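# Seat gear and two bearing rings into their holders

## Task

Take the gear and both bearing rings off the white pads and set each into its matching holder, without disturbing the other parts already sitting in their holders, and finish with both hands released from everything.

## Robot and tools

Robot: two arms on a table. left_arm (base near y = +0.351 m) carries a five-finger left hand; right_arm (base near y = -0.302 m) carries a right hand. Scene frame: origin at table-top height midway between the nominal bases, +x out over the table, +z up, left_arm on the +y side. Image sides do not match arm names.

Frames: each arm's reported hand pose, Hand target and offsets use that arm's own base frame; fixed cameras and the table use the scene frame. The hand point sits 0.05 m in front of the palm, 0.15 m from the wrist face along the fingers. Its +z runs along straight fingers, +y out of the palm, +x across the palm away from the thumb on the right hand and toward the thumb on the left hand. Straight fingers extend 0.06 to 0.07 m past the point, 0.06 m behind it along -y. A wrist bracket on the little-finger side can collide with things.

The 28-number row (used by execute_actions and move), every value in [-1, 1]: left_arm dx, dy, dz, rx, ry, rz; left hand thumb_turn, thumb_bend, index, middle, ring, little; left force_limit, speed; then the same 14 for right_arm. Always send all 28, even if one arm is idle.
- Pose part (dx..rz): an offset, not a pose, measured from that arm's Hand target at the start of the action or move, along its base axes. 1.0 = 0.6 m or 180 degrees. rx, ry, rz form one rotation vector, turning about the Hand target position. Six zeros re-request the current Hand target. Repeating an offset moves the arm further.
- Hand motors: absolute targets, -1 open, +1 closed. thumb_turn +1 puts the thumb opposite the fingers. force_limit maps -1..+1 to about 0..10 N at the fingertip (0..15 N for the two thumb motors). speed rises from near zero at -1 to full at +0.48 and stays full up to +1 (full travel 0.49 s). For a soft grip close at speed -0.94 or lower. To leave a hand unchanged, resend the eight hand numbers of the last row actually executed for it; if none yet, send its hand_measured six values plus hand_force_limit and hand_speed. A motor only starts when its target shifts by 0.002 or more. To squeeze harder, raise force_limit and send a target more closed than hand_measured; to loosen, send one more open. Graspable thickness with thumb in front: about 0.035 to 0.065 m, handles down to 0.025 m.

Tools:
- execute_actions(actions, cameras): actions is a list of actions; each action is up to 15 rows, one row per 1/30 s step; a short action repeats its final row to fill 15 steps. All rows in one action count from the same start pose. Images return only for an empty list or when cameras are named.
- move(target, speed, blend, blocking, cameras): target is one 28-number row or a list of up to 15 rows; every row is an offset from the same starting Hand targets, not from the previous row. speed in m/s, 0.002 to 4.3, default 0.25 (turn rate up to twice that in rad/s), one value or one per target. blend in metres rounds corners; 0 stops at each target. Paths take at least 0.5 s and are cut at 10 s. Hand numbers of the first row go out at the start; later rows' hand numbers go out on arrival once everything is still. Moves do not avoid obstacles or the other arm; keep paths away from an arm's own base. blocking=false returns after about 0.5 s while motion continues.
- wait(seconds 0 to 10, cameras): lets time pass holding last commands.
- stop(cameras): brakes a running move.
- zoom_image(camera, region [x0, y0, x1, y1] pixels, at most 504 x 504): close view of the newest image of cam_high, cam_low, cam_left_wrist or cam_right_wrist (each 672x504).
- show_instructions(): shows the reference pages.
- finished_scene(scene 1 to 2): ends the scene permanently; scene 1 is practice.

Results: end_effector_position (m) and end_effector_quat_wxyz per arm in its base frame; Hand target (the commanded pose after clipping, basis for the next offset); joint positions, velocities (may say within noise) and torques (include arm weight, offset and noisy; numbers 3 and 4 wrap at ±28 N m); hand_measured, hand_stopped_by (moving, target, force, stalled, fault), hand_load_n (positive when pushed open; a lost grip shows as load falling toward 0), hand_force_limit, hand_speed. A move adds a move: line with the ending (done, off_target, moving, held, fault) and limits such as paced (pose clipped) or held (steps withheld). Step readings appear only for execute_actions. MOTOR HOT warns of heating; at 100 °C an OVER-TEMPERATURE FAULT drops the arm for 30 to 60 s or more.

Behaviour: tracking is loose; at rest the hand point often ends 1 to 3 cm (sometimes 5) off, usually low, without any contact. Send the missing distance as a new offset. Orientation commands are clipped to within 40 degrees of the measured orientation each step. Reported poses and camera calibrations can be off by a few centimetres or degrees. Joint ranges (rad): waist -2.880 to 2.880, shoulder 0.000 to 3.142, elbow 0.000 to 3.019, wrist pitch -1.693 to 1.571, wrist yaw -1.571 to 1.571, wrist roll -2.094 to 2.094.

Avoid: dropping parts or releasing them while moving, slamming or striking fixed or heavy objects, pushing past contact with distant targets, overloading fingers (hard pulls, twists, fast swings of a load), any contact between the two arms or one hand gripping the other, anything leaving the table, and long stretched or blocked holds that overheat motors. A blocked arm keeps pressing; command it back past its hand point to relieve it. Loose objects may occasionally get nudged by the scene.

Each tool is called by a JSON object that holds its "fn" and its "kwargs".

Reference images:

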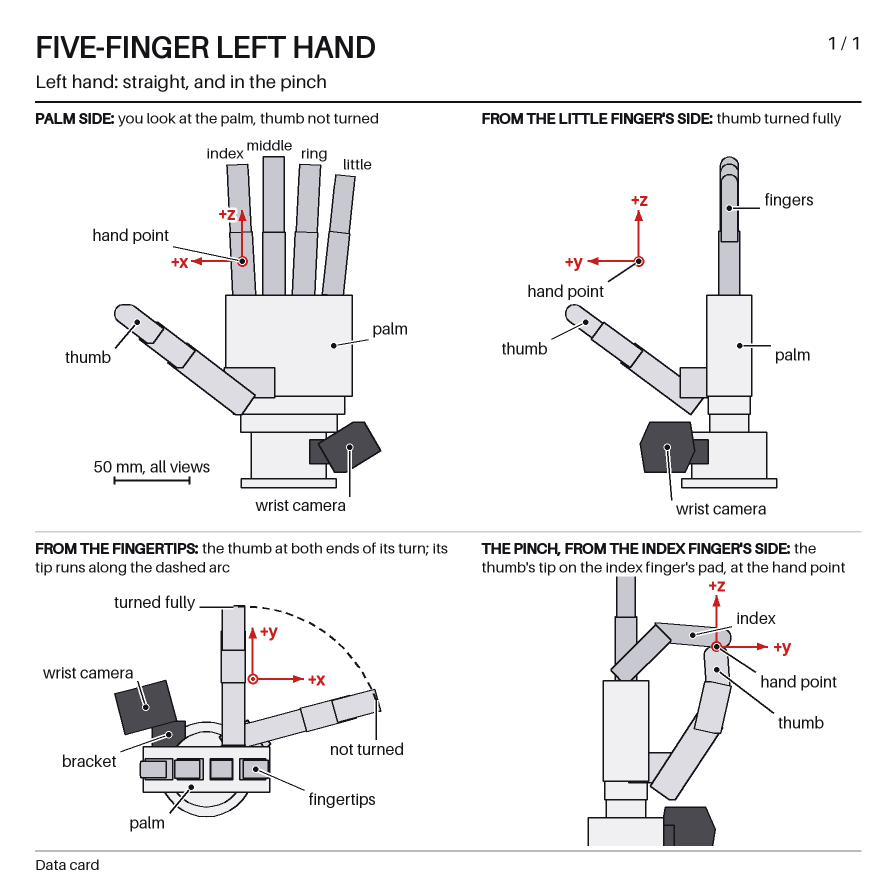

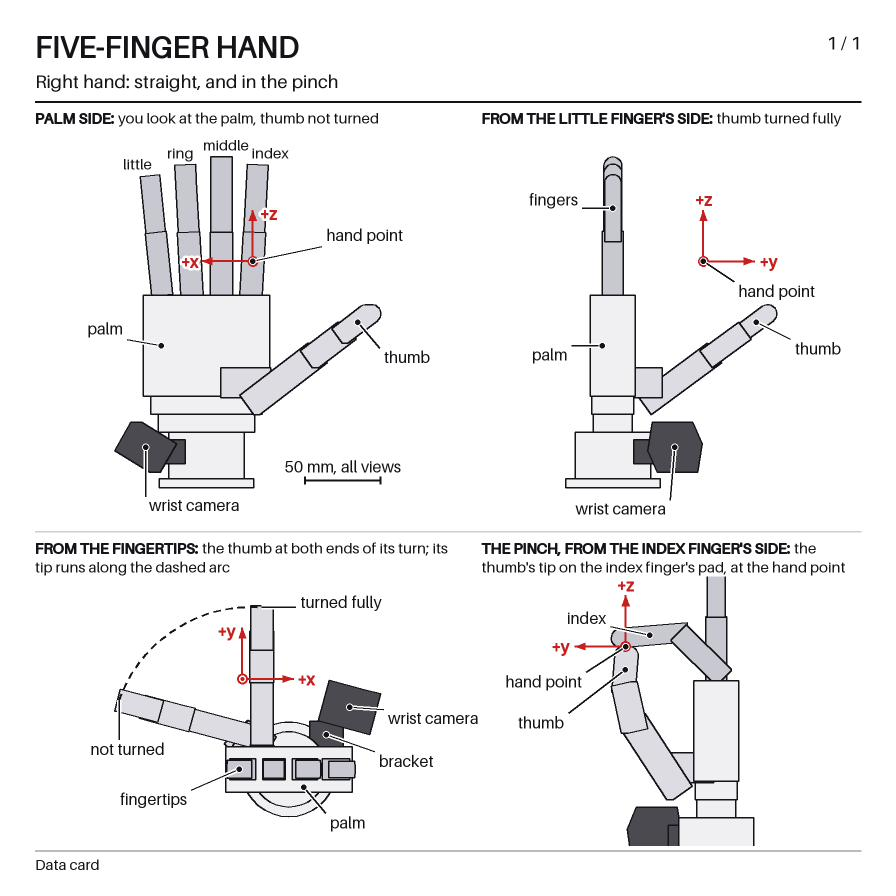

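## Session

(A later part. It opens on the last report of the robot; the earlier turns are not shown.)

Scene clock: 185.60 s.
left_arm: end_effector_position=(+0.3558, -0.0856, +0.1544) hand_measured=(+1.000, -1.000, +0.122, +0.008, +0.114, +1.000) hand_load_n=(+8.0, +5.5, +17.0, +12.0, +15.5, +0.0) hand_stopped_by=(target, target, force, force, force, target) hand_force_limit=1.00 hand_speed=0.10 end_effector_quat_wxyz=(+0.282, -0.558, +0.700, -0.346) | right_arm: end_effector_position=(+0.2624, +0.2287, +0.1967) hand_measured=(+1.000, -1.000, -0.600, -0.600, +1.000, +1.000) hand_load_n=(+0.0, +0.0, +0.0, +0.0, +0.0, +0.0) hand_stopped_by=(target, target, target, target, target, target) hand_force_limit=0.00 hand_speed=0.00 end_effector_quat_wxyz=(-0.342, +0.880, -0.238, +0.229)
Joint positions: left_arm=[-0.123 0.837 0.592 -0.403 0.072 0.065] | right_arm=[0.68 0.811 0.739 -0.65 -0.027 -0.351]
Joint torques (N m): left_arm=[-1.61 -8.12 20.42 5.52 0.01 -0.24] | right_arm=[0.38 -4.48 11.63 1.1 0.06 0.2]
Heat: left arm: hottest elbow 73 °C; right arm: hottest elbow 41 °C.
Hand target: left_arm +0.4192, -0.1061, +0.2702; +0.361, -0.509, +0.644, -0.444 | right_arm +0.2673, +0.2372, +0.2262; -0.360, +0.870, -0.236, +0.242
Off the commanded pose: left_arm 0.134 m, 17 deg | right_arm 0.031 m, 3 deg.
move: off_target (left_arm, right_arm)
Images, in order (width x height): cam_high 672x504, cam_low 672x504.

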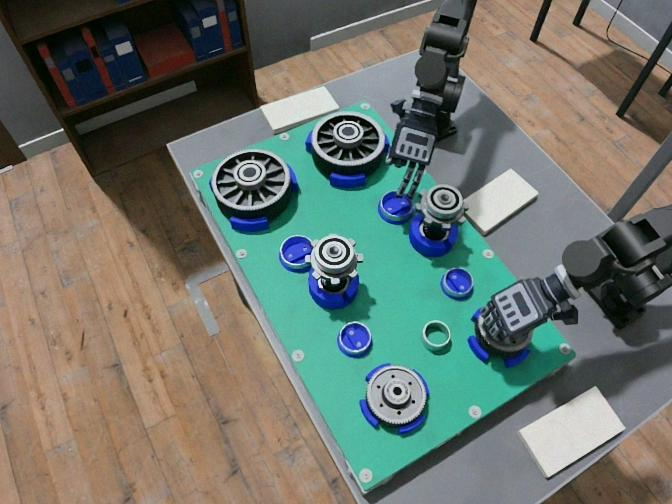

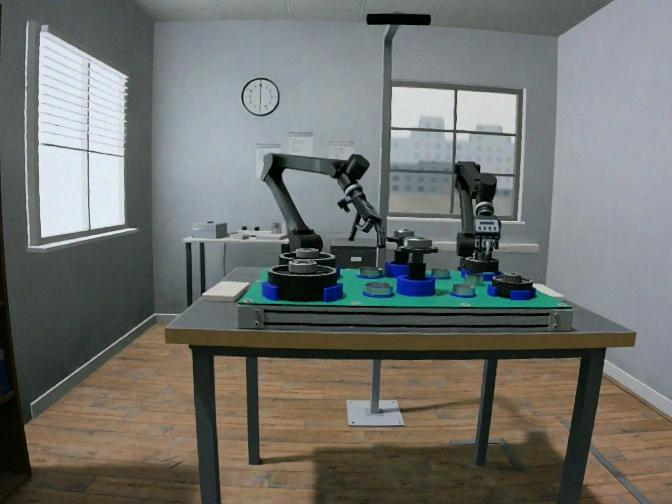

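{"fn": "move", "kwargs": {"target": [-0.013,0.0,-0.05,0.0,0.0,0,1,-1,0.5,0.6,0.5,1,1.0,0.1,0,0,0,0,0,0,1,-1,-0.6,-0.6,1,1,0.0,0.0], "speed": 0.06, "cameras": ["cam_high","cam_low"]}}

{"fn": "zoom_image", "kwargs": {"camera": "cam_high", "region": [464, 290, 544, 380]}}

{"fn": "zoom_image", "kwargs": {"camera": "cam_low", "region": [450, 245, 510, 290]}}

Scene clock: 189.77 s.
left_arm: end_effector_position=(+0.3642, -0.0873, +0.1508) hand_measured=(+1.000, -1.000, +0.122, +0.008, +0.114, +1.000) hand_load_n=(+7.0, +6.0, +15.5, +11.0, +17.0, +0.0) hand_stopped_by=(target, target, force, force, force, target) hand_force_limit=1.00 hand_speed=0.10 end_effector_quat_wxyz=(+0.298, -0.550, +0.692, -0.360) | right_arm: end_effector_position=(+0.2624, +0.2287, +0.1967) hand_measured=(+1.000, -1.000, -0.600, -0.600, +1.000, +1.000) hand_load_n=(+0.0, +0.0, +0.0, +0.0, +0.0, +0.0) hand_stopped_by=(target, target, target, target, target, target) hand_force_limit=0.00 hand_speed=0.00 end_effector_quat_wxyz=(-0.342, +0.880, -0.238, +0.229)
Joint positions: left_arm=[-0.128 0.843 0.561 -0.317 0.066 0.064] | right_arm=[0.68 0.811 0.739 -0.65 -0.027 -0.351]
Joint torques (N m): left_arm=[-1.79 -7.59 16.54 5.53 -0.02 -0.24] | right_arm=[0.26 -4.25 11.64 1.06 0.07 0.21]
Heat: left arm: hottest elbow 73 °C; right arm: hottest elbow 41 °C.
Hand target: left_arm +0.4114, -0.1061, +0.2402; +0.361, -0.509, +0.644, -0.444 | right_arm +0.2673, +0.2372, +0.2262; -0.360, +0.870, -0.236, +0.242
Off the commanded pose: left_arm 0.103 m, 14 deg | right_arm 0.031 m, 3 deg.
move: off_target (left_arm, right_arm)
Images, in order (width x height): cam_high 672x504, cam_low 672x504.

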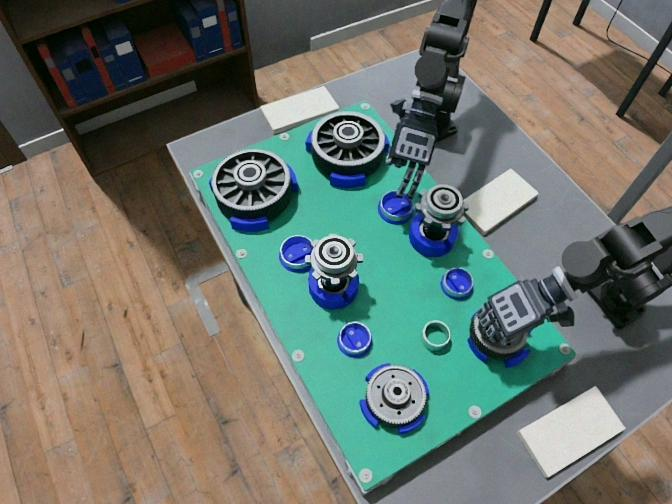

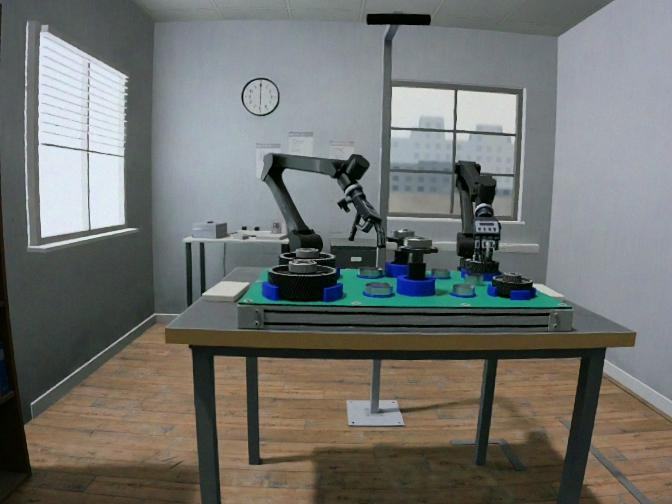

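Scaled by 5.600 from the camera's 672x504 image, which has a finer 960x720 frame.

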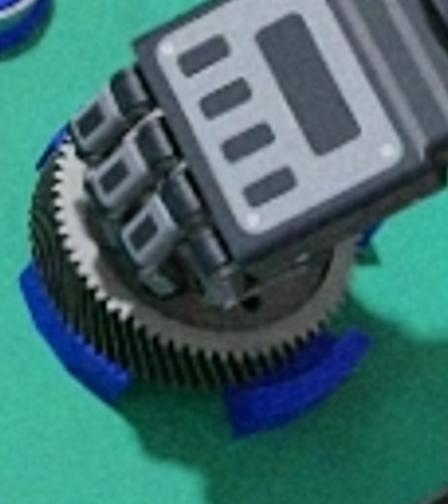

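Scaled by 8.400 from the camera's 672x504 image, which has a finer 960x720 frame.

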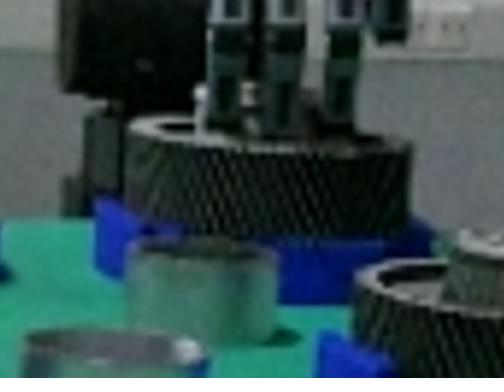

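{"fn": "move", "kwargs": {"target": [-0.028,0.0,0.0,0.0031,0.0147,0,1,-1,0.5,0.6,0.5,1,1.0,0.1,0,0,0,0,0,0,1,-1,-0.6,-0.6,1,1,0.0,0.0], "speed": 0.06, "cameras": ["cam_high","cam_low"]}}

{"fn": "zoom_image", "kwargs": {"camera": "cam_high", "region": [464, 290, 544, 380]}}

{"fn": "zoom_image", "kwargs": {"camera": "cam_low", "region": [450, 245, 510, 290]}}

Scene clock: 191.70 s.
left_arm: end_effector_position=(+0.3637, -0.0878, +0.1500) hand_measured=(+1.000, -1.000, +0.122, +0.008, +0.114, +1.000) hand_load_n=(+7.5, +6.0, +14.5, +11.5, +17.5, +0.0) hand_stopped_by=(target, target, force, force, force, target) hand_force_limit=1.00 hand_speed=0.10 end_effector_quat_wxyz=(+0.300, -0.553, +0.691, -0.357) | right_arm: end_effector_position=(+0.2624, +0.2287, +0.1967) hand_measured=(+1.000, -1.000, -0.600, -0.600, +1.000, +1.000) hand_load_n=(+0.0, +0.0, +0.0, +0.0, +0.0, +0.0) hand_stopped_by=(target, target, target, target, target, target) hand_force_limit=0.00 hand_speed=0.00 end_effector_quat_wxyz=(-0.342, +0.880, -0.238, +0.229)
Joint positions: left_arm=[-0.137 0.843 0.561 -0.32 0.049 0.058] | right_arm=[0.68 0.811 0.739 -0.65 -0.027 -0.351]
Joint torques (N m): left_arm=[-2.08 -8.88 17.65 2.59 0.06 -0.21] | right_arm=[0.44 -4.48 11.66 1.06 0.06 0.2]
Heat: left arm: hottest elbow 72 °C; right arm: hottest elbow 41 °C.
Hand target: left_arm +0.3946, -0.1061, +0.2402; +0.348, -0.517, +0.654, -0.428 | right_arm +0.2673, +0.2372, +0.2262; -0.360, +0.870, -0.236, +0.242
Off the commanded pose: left_arm 0.097 m, 12 deg | right_arm 0.031 m, 3 deg.
move: off_target (left_arm, right_arm)
Images, in order (width x height): cam_high 672x504, cam_low 672x504.

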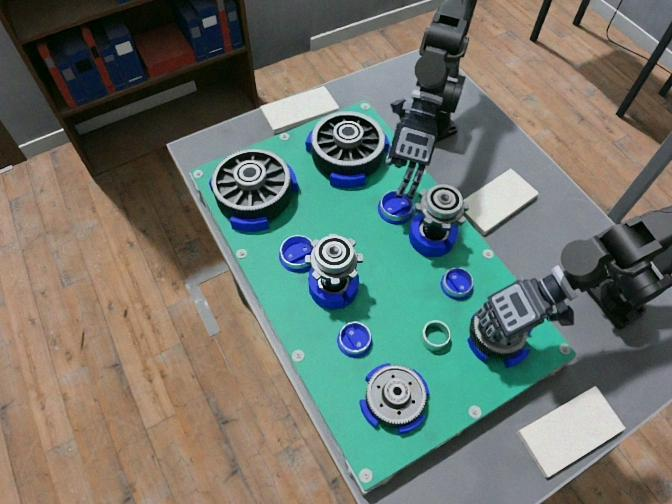

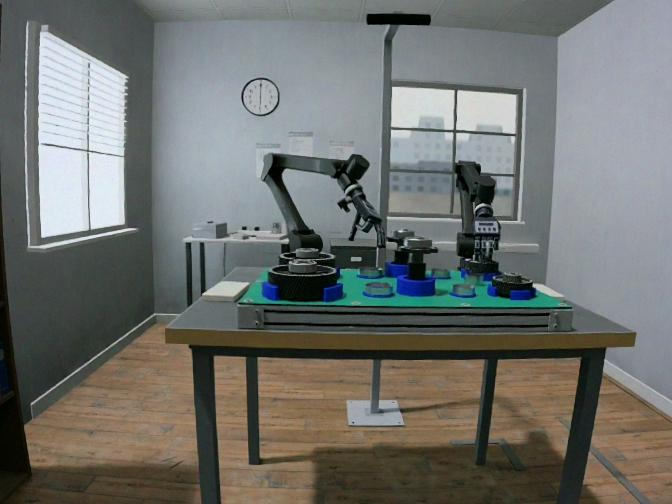

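Scaled by 5.600 from the camera's 672x504 image, which has a finer 960x720 frame.

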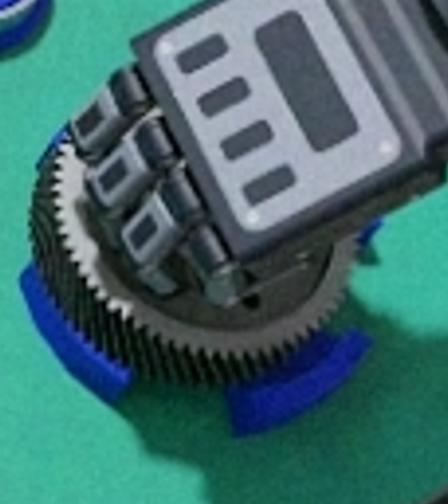

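Scaled by 8.400 from the camera's 672x504 image, which has a finer 960x720 frame.

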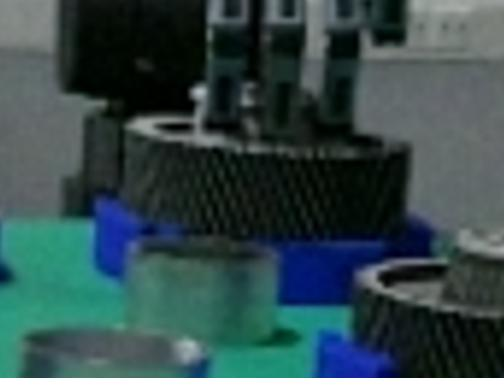

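{"fn": "move", "kwargs": {"target": [-0.028,0.004,0.01,0.0031,0.0147,0,1,-1,0.5,0.6,0.5,1,1.0,0.1,0,0,0,0,0,0,1,-1,-0.6,-0.6,1,1,0.0,0.0], "speed": 0.06, "cameras": ["cam_high","cam_low"]}}

{"fn": "zoom_image", "kwargs": {"camera": "cam_high", "region": [464, 290, 544, 380]}}

Scene clock: 193.33 s.
left_arm: end_effector_position=(+0.3488, -0.0857, +0.1502) hand_measured=(+1.000, -1.000, +0.122, +0.008, +0.114, +1.000) hand_load_n=(+12.0, +6.0, +9.0, +18.0, +21.0, +0.0) hand_stopped_by=(target, target, force, force, force, target) hand_force_limit=1.00 hand_speed=0.10 end_effector_quat_wxyz=(+0.292, -0.559, +0.696, -0.344) | right_arm: end_effector_position=(+0.2624, +0.2287, +0.1967) hand_measured=(+1.000, -1.000, -0.600, -0.600, +1.000, +1.000) hand_load_n=(+0.5, +0.0, +0.0, +0.0, +0.0, +0.0) hand_stopped_by=(target, target, target, target, target, target) hand_force_limit=0.00 hand_speed=0.00 end_effector_quat_wxyz=(-0.342, +0.880, -0.238, +0.229)
Joint positions: left_arm=[-0.142 0.805 0.561 -0.391 0.04 0.056] | right_arm=[0.68 0.811 0.739 -0.65 -0.027 -0.351]
Joint torques (N m): left_arm=[-1.85 -7.82 19.85 1.18 0.28 -0.18] | right_arm=[0.26 -4.37 11.62 1.05 0.06 0.2]
Heat: left arm: hottest elbow 71 °C; right arm: hottest elbow 41 °C.
Hand target: left_arm +0.3778, -0.1037, +0.2462; +0.336, -0.525, +0.664, -0.413 | right_arm +0.2673, +0.2372, +0.2262; -0.360, +0.870, -0.236, +0.242
Off the commanded pose: left_arm 0.102 m, 11 deg | right_arm 0.031 m, 3 deg.
move: off_target (left_arm, right_arm)
Images, in order (width x height): cam_high 672x504, cam_low 672x504.

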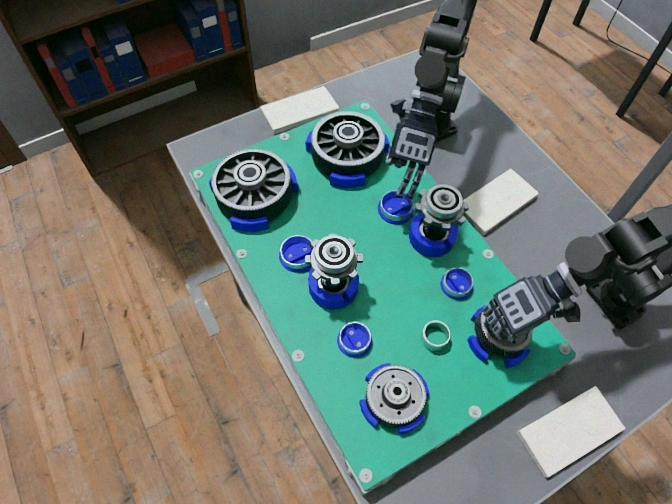

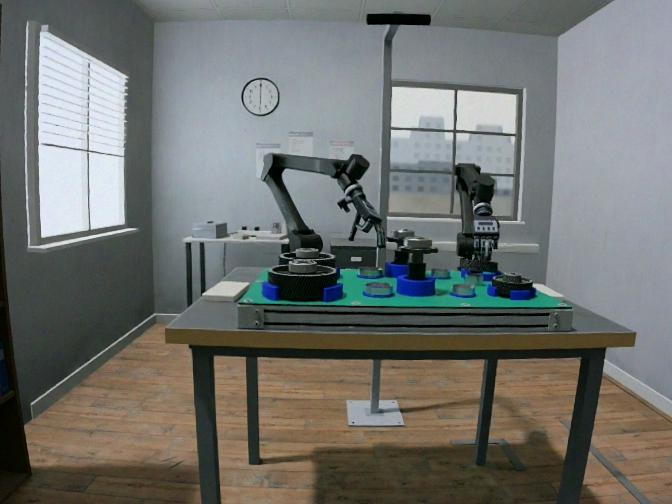

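Scaled by 5.600 from the camera's 672x504 image, which has a finer 960x720 frame.

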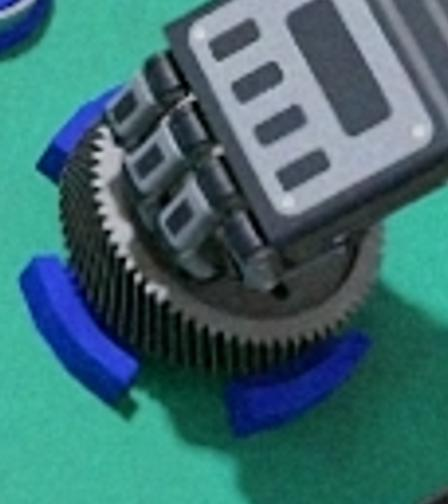

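{"fn": "move", "kwargs": {"target": [0.010,0.0,-0.03,0.0,0.0,0,1,-1,0.5,0.6,0.5,1,1.0,0.1,0,0,0,0,0,0,1,-1,-0.6,-0.6,1,1,0.0,0.0], "speed": 0.06, "cameras": ["cam_high","cam_low","cam_left_wrist"]}}

{"fn": "zoom_image", "kwargs": {"camera": "cam_high", "region": [464, 290, 544, 380]}}

{"fn": "zoom_image", "kwargs": {"camera": "cam_low", "region": [450, 245, 510, 290]}}

Scene clock: 195.00 s.
left_arm: end_effector_position=(+0.3481, -0.0856, +0.1512) hand_measured=(+1.000, -1.000, +0.122, +0.008, +0.114, +1.000) hand_load_n=(+12.0, +6.5, +8.5, +18.5, +20.5, +0.0) hand_stopped_by=(target, target, force, force, force, target) hand_force_limit=1.00 hand_speed=0.10 end_effector_quat_wxyz=(+0.292, -0.558, +0.696, -0.345) | right_arm: end_effector_position=(+0.2624, +0.2287, +0.1967) hand_measured=(+1.000, -1.000, -0.600, -0.600, +1.000, +1.000) hand_load_n=(+0.0, +0.0, +0.0, +0.0, +0.0, +0.0) hand_stopped_by=(target, target, target, target, target, target) hand_force_limit=0.00 hand_speed=0.00 end_effector_quat_wxyz=(-0.342, +0.880, -0.238, +0.229)
Joint positions: left_arm=[-0.142 0.801 0.561 -0.394 0.04 0.056] | right_arm=[0.68 0.811 0.739 -0.65 -0.027 -0.351]
Joint torques (N m): left_arm=[-1.61 -5.95 17.22 3.41 0.42 -0.15] | right_arm=[0.26 -4.42 11.64 1.09 0.07 0.2]
Heat: left arm: hottest elbow 70 °C; right arm: hottest elbow 41 °C.
Hand target: left_arm +0.3838, -0.1037, +0.2282; +0.336, -0.525, +0.664, -0.413 | right_arm +0.2673, +0.2372, +0.2262; -0.360, +0.870, -0.236, +0.242
Off the commanded pose: left_arm 0.087 m, 11 deg | right_arm 0.031 m, 3 deg.
move: off_target (left_arm, right_arm)
camera_calibration:
cam_left_wrist: T_world_to_cam=[[0.480786, -0.418352, 0.770601, -0.319725], [-0.661896, -0.749572, 0.00602801, 0.180667], [0.575099, -0.512956, -0.637289, -0.03363], [0, 0, 0, 1]] pos_world=[0.292643, -0.0155855, 0.22386]
Images, in order (width x height): cam_high 672x504, cam_low 672x504, cam_left_wrist 672x504.

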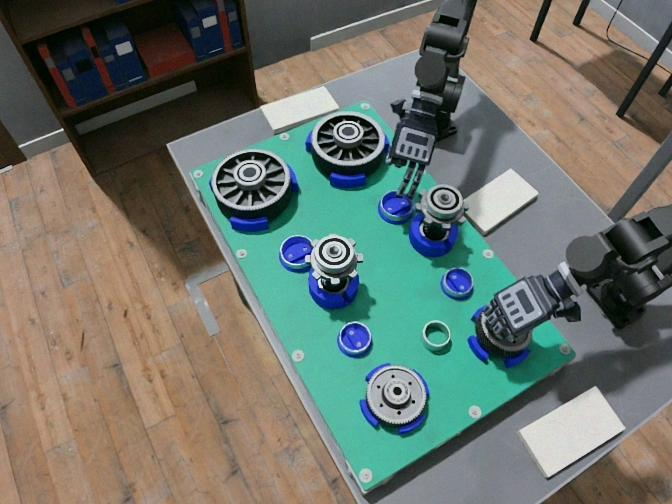

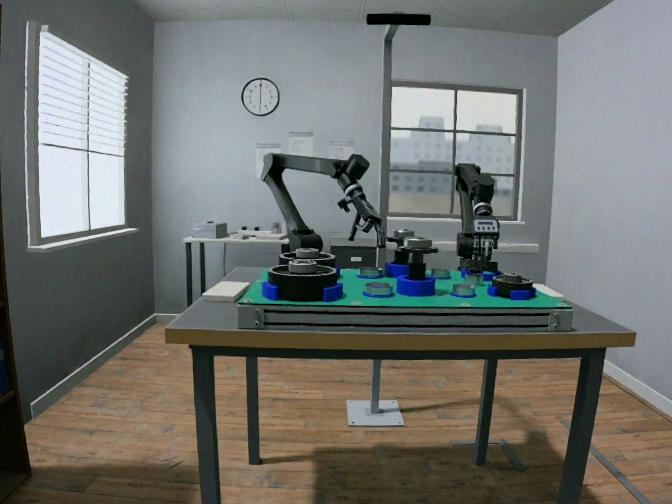

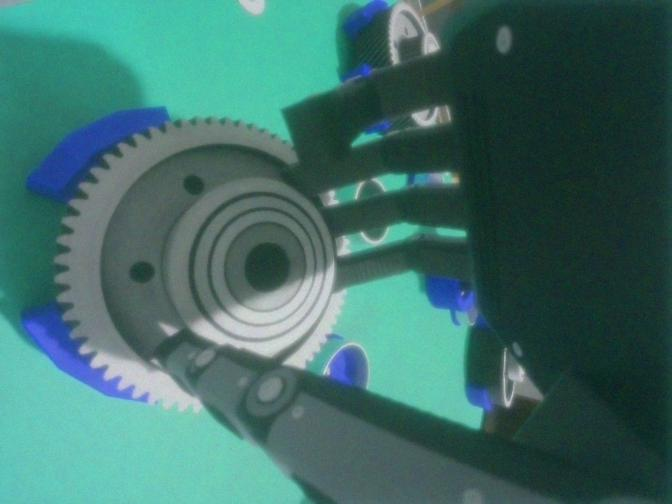

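Scaled by 5.600 from the camera's 672x504 image, which has a finer 960x720 frame.

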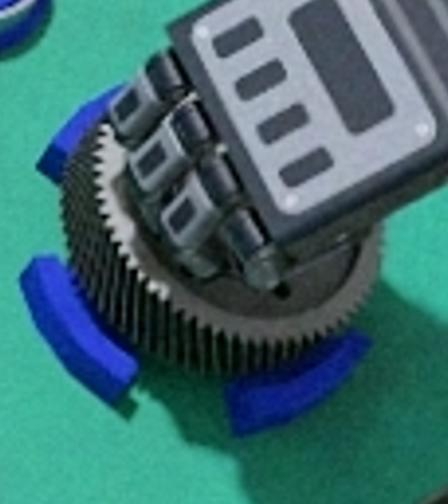

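Scaled by 8.400 from the camera's 672x504 image, which has a finer 960x720 frame.

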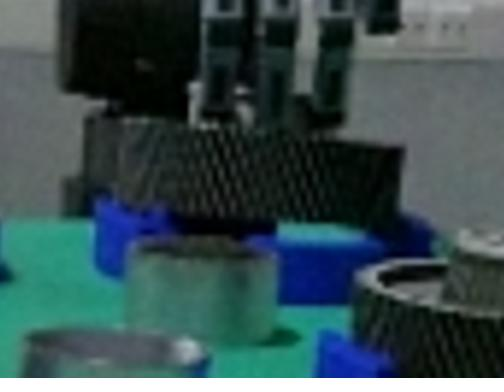

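{"fn": "move", "kwargs": {"target": [0.006,0.0,-0.035,0.0,0.0,0,1,-1,0.5,0.6,0.5,1,1.0,0.1,0,0,0,0,0,0,1,-1,-0.6,-0.6,1,1,0.0,0.0], "speed": 0.06, "cameras": ["cam_high","cam_low"]}}

{"fn": "zoom_image", "kwargs": {"camera": "cam_high", "region": [464, 290, 544, 380]}}

{"fn": "zoom_image", "kwargs": {"camera": "cam_low", "region": [450, 245, 510, 290]}}

Scene clock: 196.90 s.
left_arm: end_effector_position=(+0.3516, -0.0860, +0.1486) hand_measured=(+1.000, -1.000, +0.122, +0.008, +0.114, +1.000) hand_load_n=(+17.0, +7.5, +7.0, +10.0, +21.5, +0.0) hand_stopped_by=(target, target, force, force, force, target) hand_force_limit=1.00 hand_speed=0.10 end_effector_quat_wxyz=(+0.295, -0.557, +0.695, -0.347) | right_arm: end_effector_position=(+0.2624, +0.2287, +0.1967) hand_measured=(+1.000, -1.000, -0.600, -0.600, +1.000, +1.000) hand_load_n=(+0.0, +0.0, +0.0, +0.0, +0.5, +0.0) hand_stopped_by=(target, target, target, target, target, target) hand_force_limit=0.00 hand_speed=0.00 end_effector_quat_wxyz=(-0.342, +0.880, -0.238, +0.229)
Joint positions: left_arm=[-0.142 0.813 0.557 -0.371 0.04 0.058] | right_arm=[0.68 0.811 0.739 -0.65 -0.027 -0.351]
Joint torques (N m): left_arm=[-1.44 -4.95 14 5.09 0.52 -0.14] | right_arm=[0.21 -4.48 11.58 1.07 0.06 0.2]
Heat: left arm: hottest elbow 69 °C; right arm: hottest elbow 41 °C.
Hand target: left_arm +0.3874, -0.1037, +0.2072; +0.336, -0.525, +0.664, -0.413 | right_arm +0.2673, +0.2372, +0.2262; -0.360, +0.870, -0.236, +0.242
Off the commanded pose: left_arm 0.071 m, 10 deg | right_arm 0.031 m, 3 deg.
move: off_target (left_arm, right_arm)
Images, in order (width x height): cam_high 672x504, cam_low 672x504.

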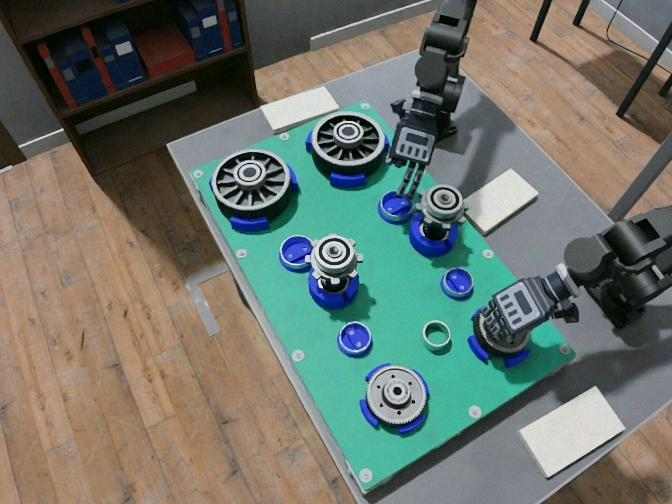

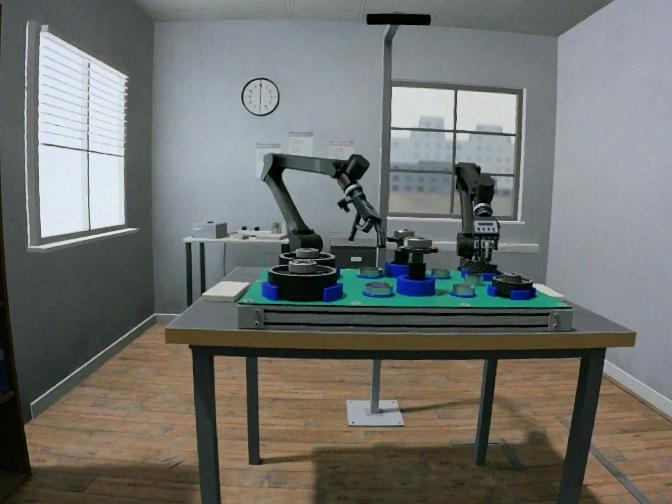

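Scaled by 5.600 from the camera's 672x504 image, which has a finer 960x720 frame.

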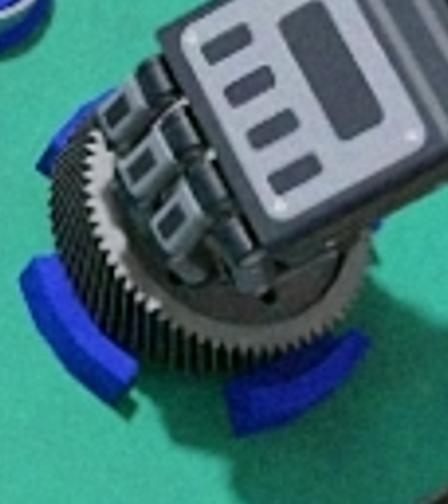

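Scaled by 8.400 from the camera's 672x504 image, which has a finer 960x720 frame.

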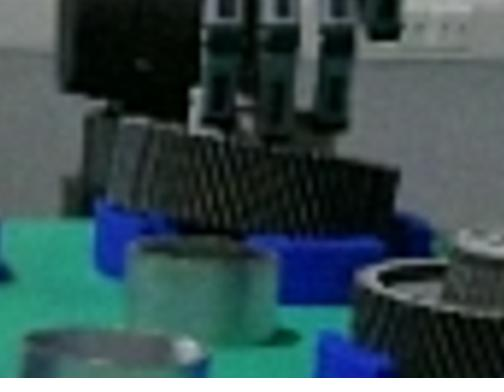

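{"fn": "move", "kwargs": {"target": [0.0,0.022,0.01,0.0,0.0,0,1,-1,0.5,0.6,0.5,1,1.0,0.1,0,0,0,0,0,0,1,-1,-0.6,-0.6,1,1,0.0,0.0], "speed": 0.06, "cameras": ["cam_high","cam_low"]}}

{"fn": "zoom_image", "kwargs": {"camera": "cam_high", "region": [464, 290, 544, 380]}}

{"fn": "zoom_image", "kwargs": {"camera": "cam_low", "region": [450, 245, 510, 290]}}

Scene clock: 198.90 s.
left_arm: end_effector_position=(+0.3514, -0.0853, +0.1494) hand_measured=(+1.000, -1.000, +0.122, +0.008, +0.114, +1.000) hand_load_n=(+18.0, +7.5, +8.5, +11.0, +21.0, +0.0) hand_stopped_by=(target, target, force, force, force, target) hand_force_limit=1.00 hand_speed=0.10 end_effector_quat_wxyz=(+0.286, -0.558, +0.694, -0.354) | right_arm: end_effector_position=(+0.2624, +0.2287, +0.1967) hand_measured=(+1.000, -1.000, -0.600, -0.600, +1.000, +1.000) hand_load_n=(+0.0, +0.0, +0.0, +0.0, +0.5, +0.0) hand_stopped_by=(target, target, target, target, target, target) hand_force_limit=0.00 hand_speed=0.00 end_effector_quat_wxyz=(-0.342, +0.880, -0.238, +0.229)
Joint positions: left_arm=[-0.12 0.813 0.557 -0.371 0.077 0.058] | right_arm=[0.68 0.811 0.739 -0.65 -0.027 -0.351]
Joint torques (N m): left_arm=[0.91 -5.77 14.95 4.3 0.65 0.09] | right_arm=[0.26 -4.54 11.66 1.06 0.05 0.2]
Heat: left arm: hottest elbow 69 °C; right arm: hottest elbow 41 °C.
Hand target: left_arm +0.3874, -0.0905, +0.2132; +0.336, -0.525, +0.664, -0.413 | right_arm +0.2673, +0.2372, +0.2262; -0.360, +0.870, -0.236, +0.242
Off the commanded pose: left_arm 0.073 m, 10 deg | right_arm 0.031 m, 3 deg.
move: off_target (left_arm, right_arm)
Images, in order (width x height): cam_high 672x504, cam_low 672x504.

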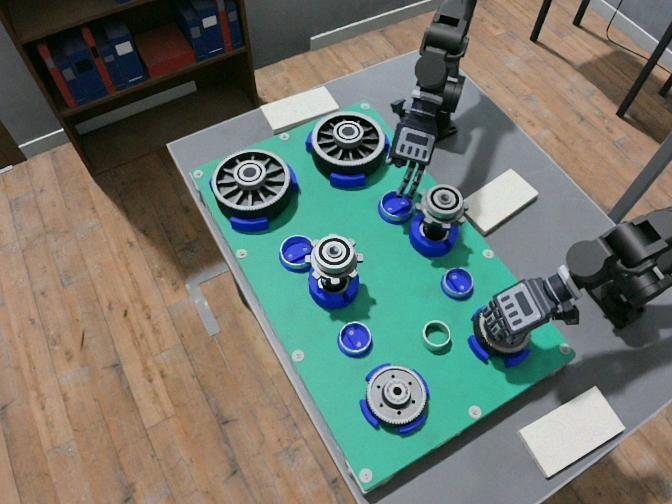

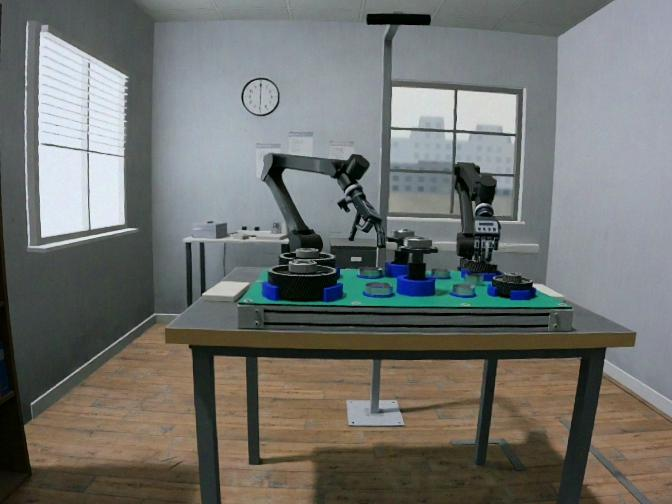

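Scaled by 5.600 from the camera's 672x504 image, which has a finer 960x720 frame.

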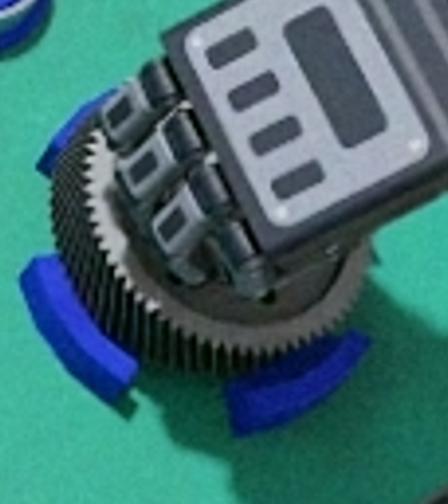

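Scaled by 8.400 from the camera's 672x504 image, which has a finer 960x720 frame.

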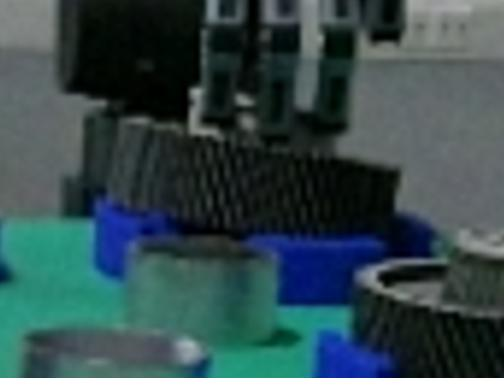

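{"fn": "move", "kwargs": {"target": [0.0,0.005,0.06,0.0,0.0,0,1,-1,0.5,0.6,0.5,1,1.0,0.1,0,0,0,0,0,0,1,-1,-0.6,-0.6,1,1,0.0,0.0], "speed": 0.06, "cameras": ["cam_high","cam_low"]}}

{"fn": "zoom_image", "kwargs": {"camera": "cam_high", "region": [464, 290, 544, 380]}}

{"fn": "zoom_image", "kwargs": {"camera": "cam_low", "region": [450, 245, 510, 290]}}

Scene clock: 201.23 s.
left_arm: end_effector_position=(+0.3496, -0.0809, +0.1499) hand_measured=(+1.000, -1.000, +0.122, +0.008, +0.114, +1.000) hand_load_n=(+15.5, +6.5, +9.5, +14.0, +23.5, +0.5) hand_stopped_by=(target, target, force, force, force, target) hand_force_limit=1.00 hand_speed=0.10 end_effector_quat_wxyz=(+0.282, -0.562, +0.695, -0.348) | right_arm: end_effector_position=(+0.2624, +0.2287, +0.1967) hand_measured=(+1.000, -1.000, -0.600, -0.600, +1.000, +1.000) hand_load_n=(+0.5, +0.5, +0.0, +0.0, +0.0, +0.0) hand_stopped_by=(target, target, target, target, target, target) hand_force_limit=0.00 hand_speed=0.00 end_effector_quat_wxyz=(-0.342, +0.880, -0.238, +0.229)
Joint positions: left_arm=[-0.106 0.813 0.566 -0.397 0.083 0.064] | right_arm=[0.68 0.811 0.739 -0.65 -0.027 -0.351]
Joint torques (N m): left_arm=[0.67 -7.24 20.88 1.43 0.81 0.05] | right_arm=[0.21 -4.37 11.63 1.07 0.06 0.2]
Heat: left arm: hottest elbow 68 °C; right arm: hottest elbow 41 °C.
Hand target: left_arm +0.3874, -0.0875, +0.2492; +0.336, -0.525, +0.664, -0.413 | right_arm +0.2673, +0.2372, +0.2262; -0.360, +0.870, -0.236, +0.242
Off the commanded pose: left_arm 0.106 m, 11 deg | right_arm 0.031 m, 3 deg.
move: off_target (left_arm, right_arm)
Images, in order (width x height): cam_high 672x504, cam_low 672x504.

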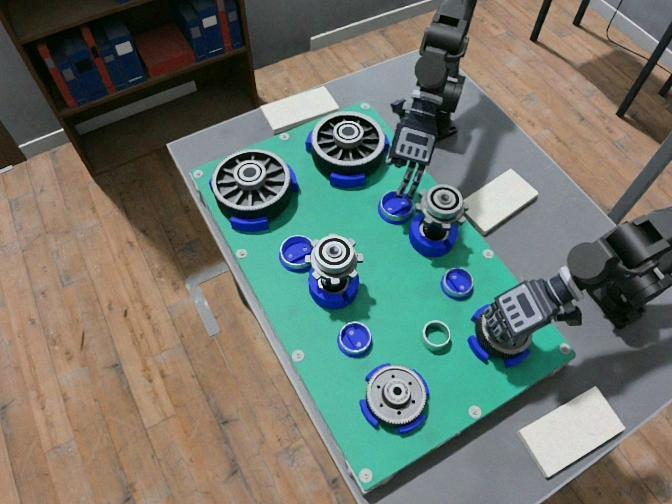

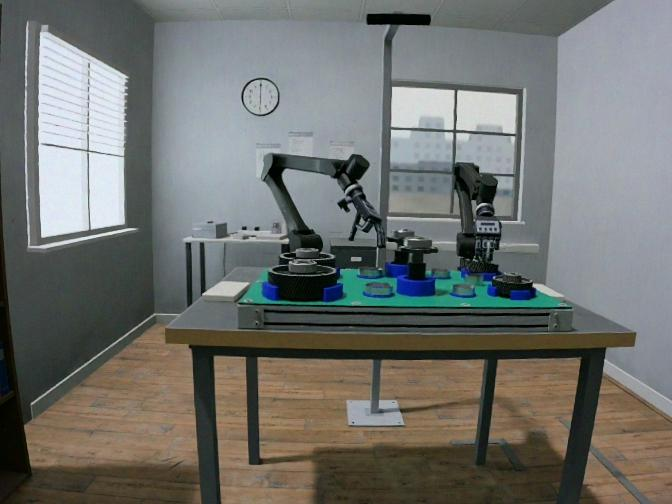

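Scaled by 5.600 from the camera's 672x504 image, which has a finer 960x720 frame.

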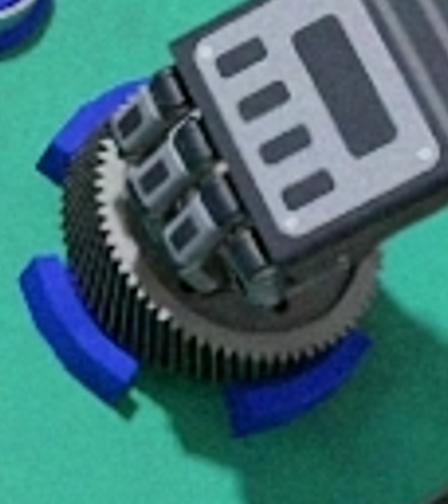

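Scaled by 8.400 from the camera's 672x504 image, which has a finer 960x720 frame.

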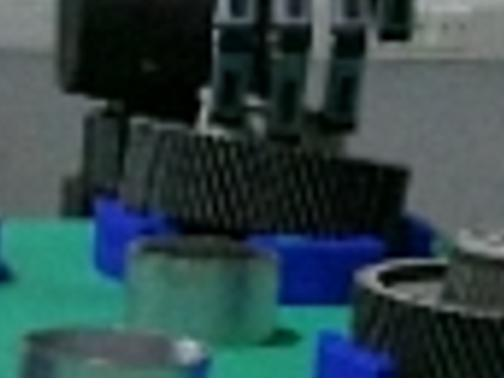

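{"fn": "move", "kwargs": {"target": [-0.01,0.0,-0.07,0.0,0.0,0,1,-1,0.5,0.6,0.5,1,1.0,0.1,0,0,0,0,0,0,1,-1,-0.6,-0.6,1,1,0.0,0.0], "speed": 0.08, "cameras": ["cam_high","cam_low"]}}

{"fn": "zoom_image", "kwargs": {"camera": "cam_high", "region": [464, 290, 544, 380]}}

{"fn": "zoom_image", "kwargs": {"camera": "cam_low", "region": [450, 245, 510, 290]}}

Scene clock: 203.43 s.
left_arm: end_effector_position=(+0.3640, -0.0878, +0.1790) hand_measured=(+1.000, -1.000, +0.122, +0.010, +0.116, +1.000) hand_load_n=(+0.0, +0.0, +0.0, +0.0, +0.0, +0.0) hand_stopped_by=(target, target, force, force, force, target) hand_force_limit=1.00 hand_speed=0.10 end_effector_quat_wxyz=(+0.316, -0.537, +0.675, -0.394) | right_arm: end_effector_position=(+0.2624, +0.2287, +0.1967) hand_measured=(+1.000, -1.000, -0.600, -0.600, +1.000, +1.000) hand_load_n=(+0.0, +0.0, +0.0, +0.0, +0.0, +0.0) hand_stopped_by=(target, target, target, target, target, target) hand_force_limit=0.00 hand_speed=0.00 end_effector_quat_wxyz=(-0.342, +0.880, -0.238, +0.229)
Joint positions: left_arm=[-0.113 0.773 0.561 -0.303 0.096 0.058] | right_arm=[0.68 0.811 0.739 -0.65 -0.027 -0.351]
Joint torques (N m): left_arm=[0.5 -2.02 13 2.45 0.2 0.04] | right_arm=[0.32 -4.37 11.62 1.06 0.06 0.2]
Heat: left arm: hottest elbow 68 °C; right arm: hottest elbow 41 °C.
Hand target: left_arm +0.3814, -0.0875, +0.2072; +0.336, -0.525, +0.664, -0.413 | right_arm +0.2673, +0.2372, +0.2262; -0.360, +0.870, -0.236, +0.242
Off the commanded pose: left_arm 0.033 m, 4 deg | right_arm 0.031 m, 3 deg.
move: off_target (left_arm, right_arm)
Images, in order (width x height): cam_high 672x504, cam_low 672x504.

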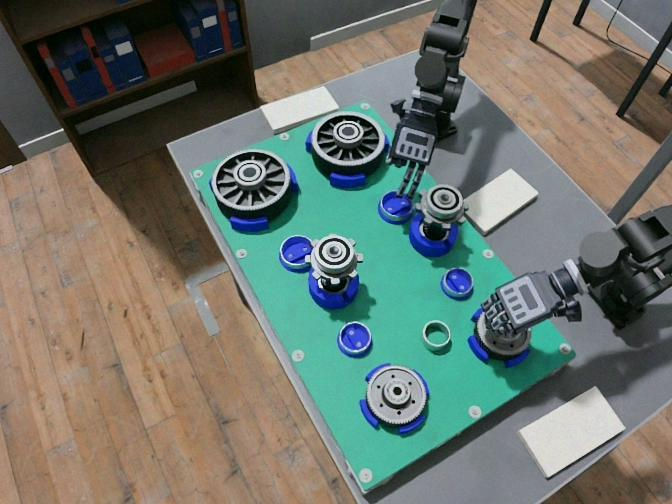

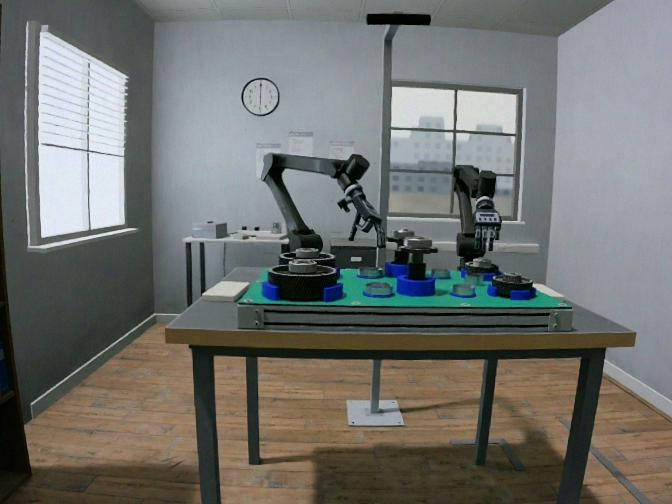

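Scaled by 5.600 from the camera's 672x504 image, which has a finer 960x720 frame.

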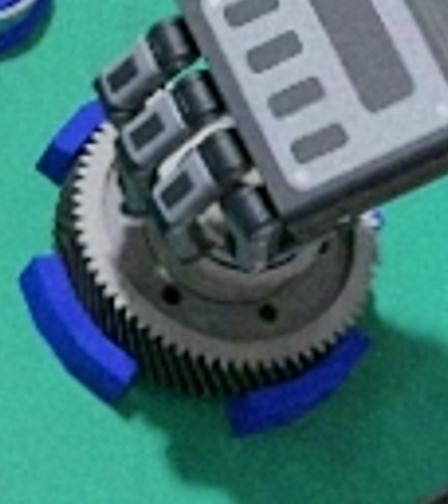

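Scaled by 8.400 from the camera's 672x504 image, which has a finer 960x720 frame.

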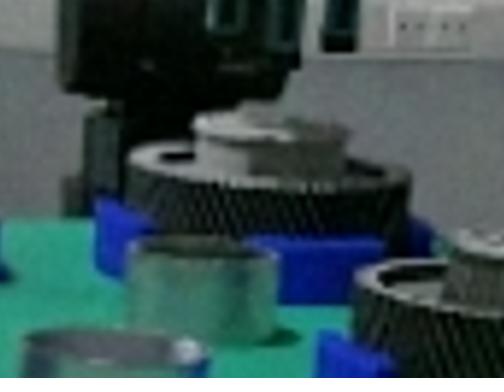

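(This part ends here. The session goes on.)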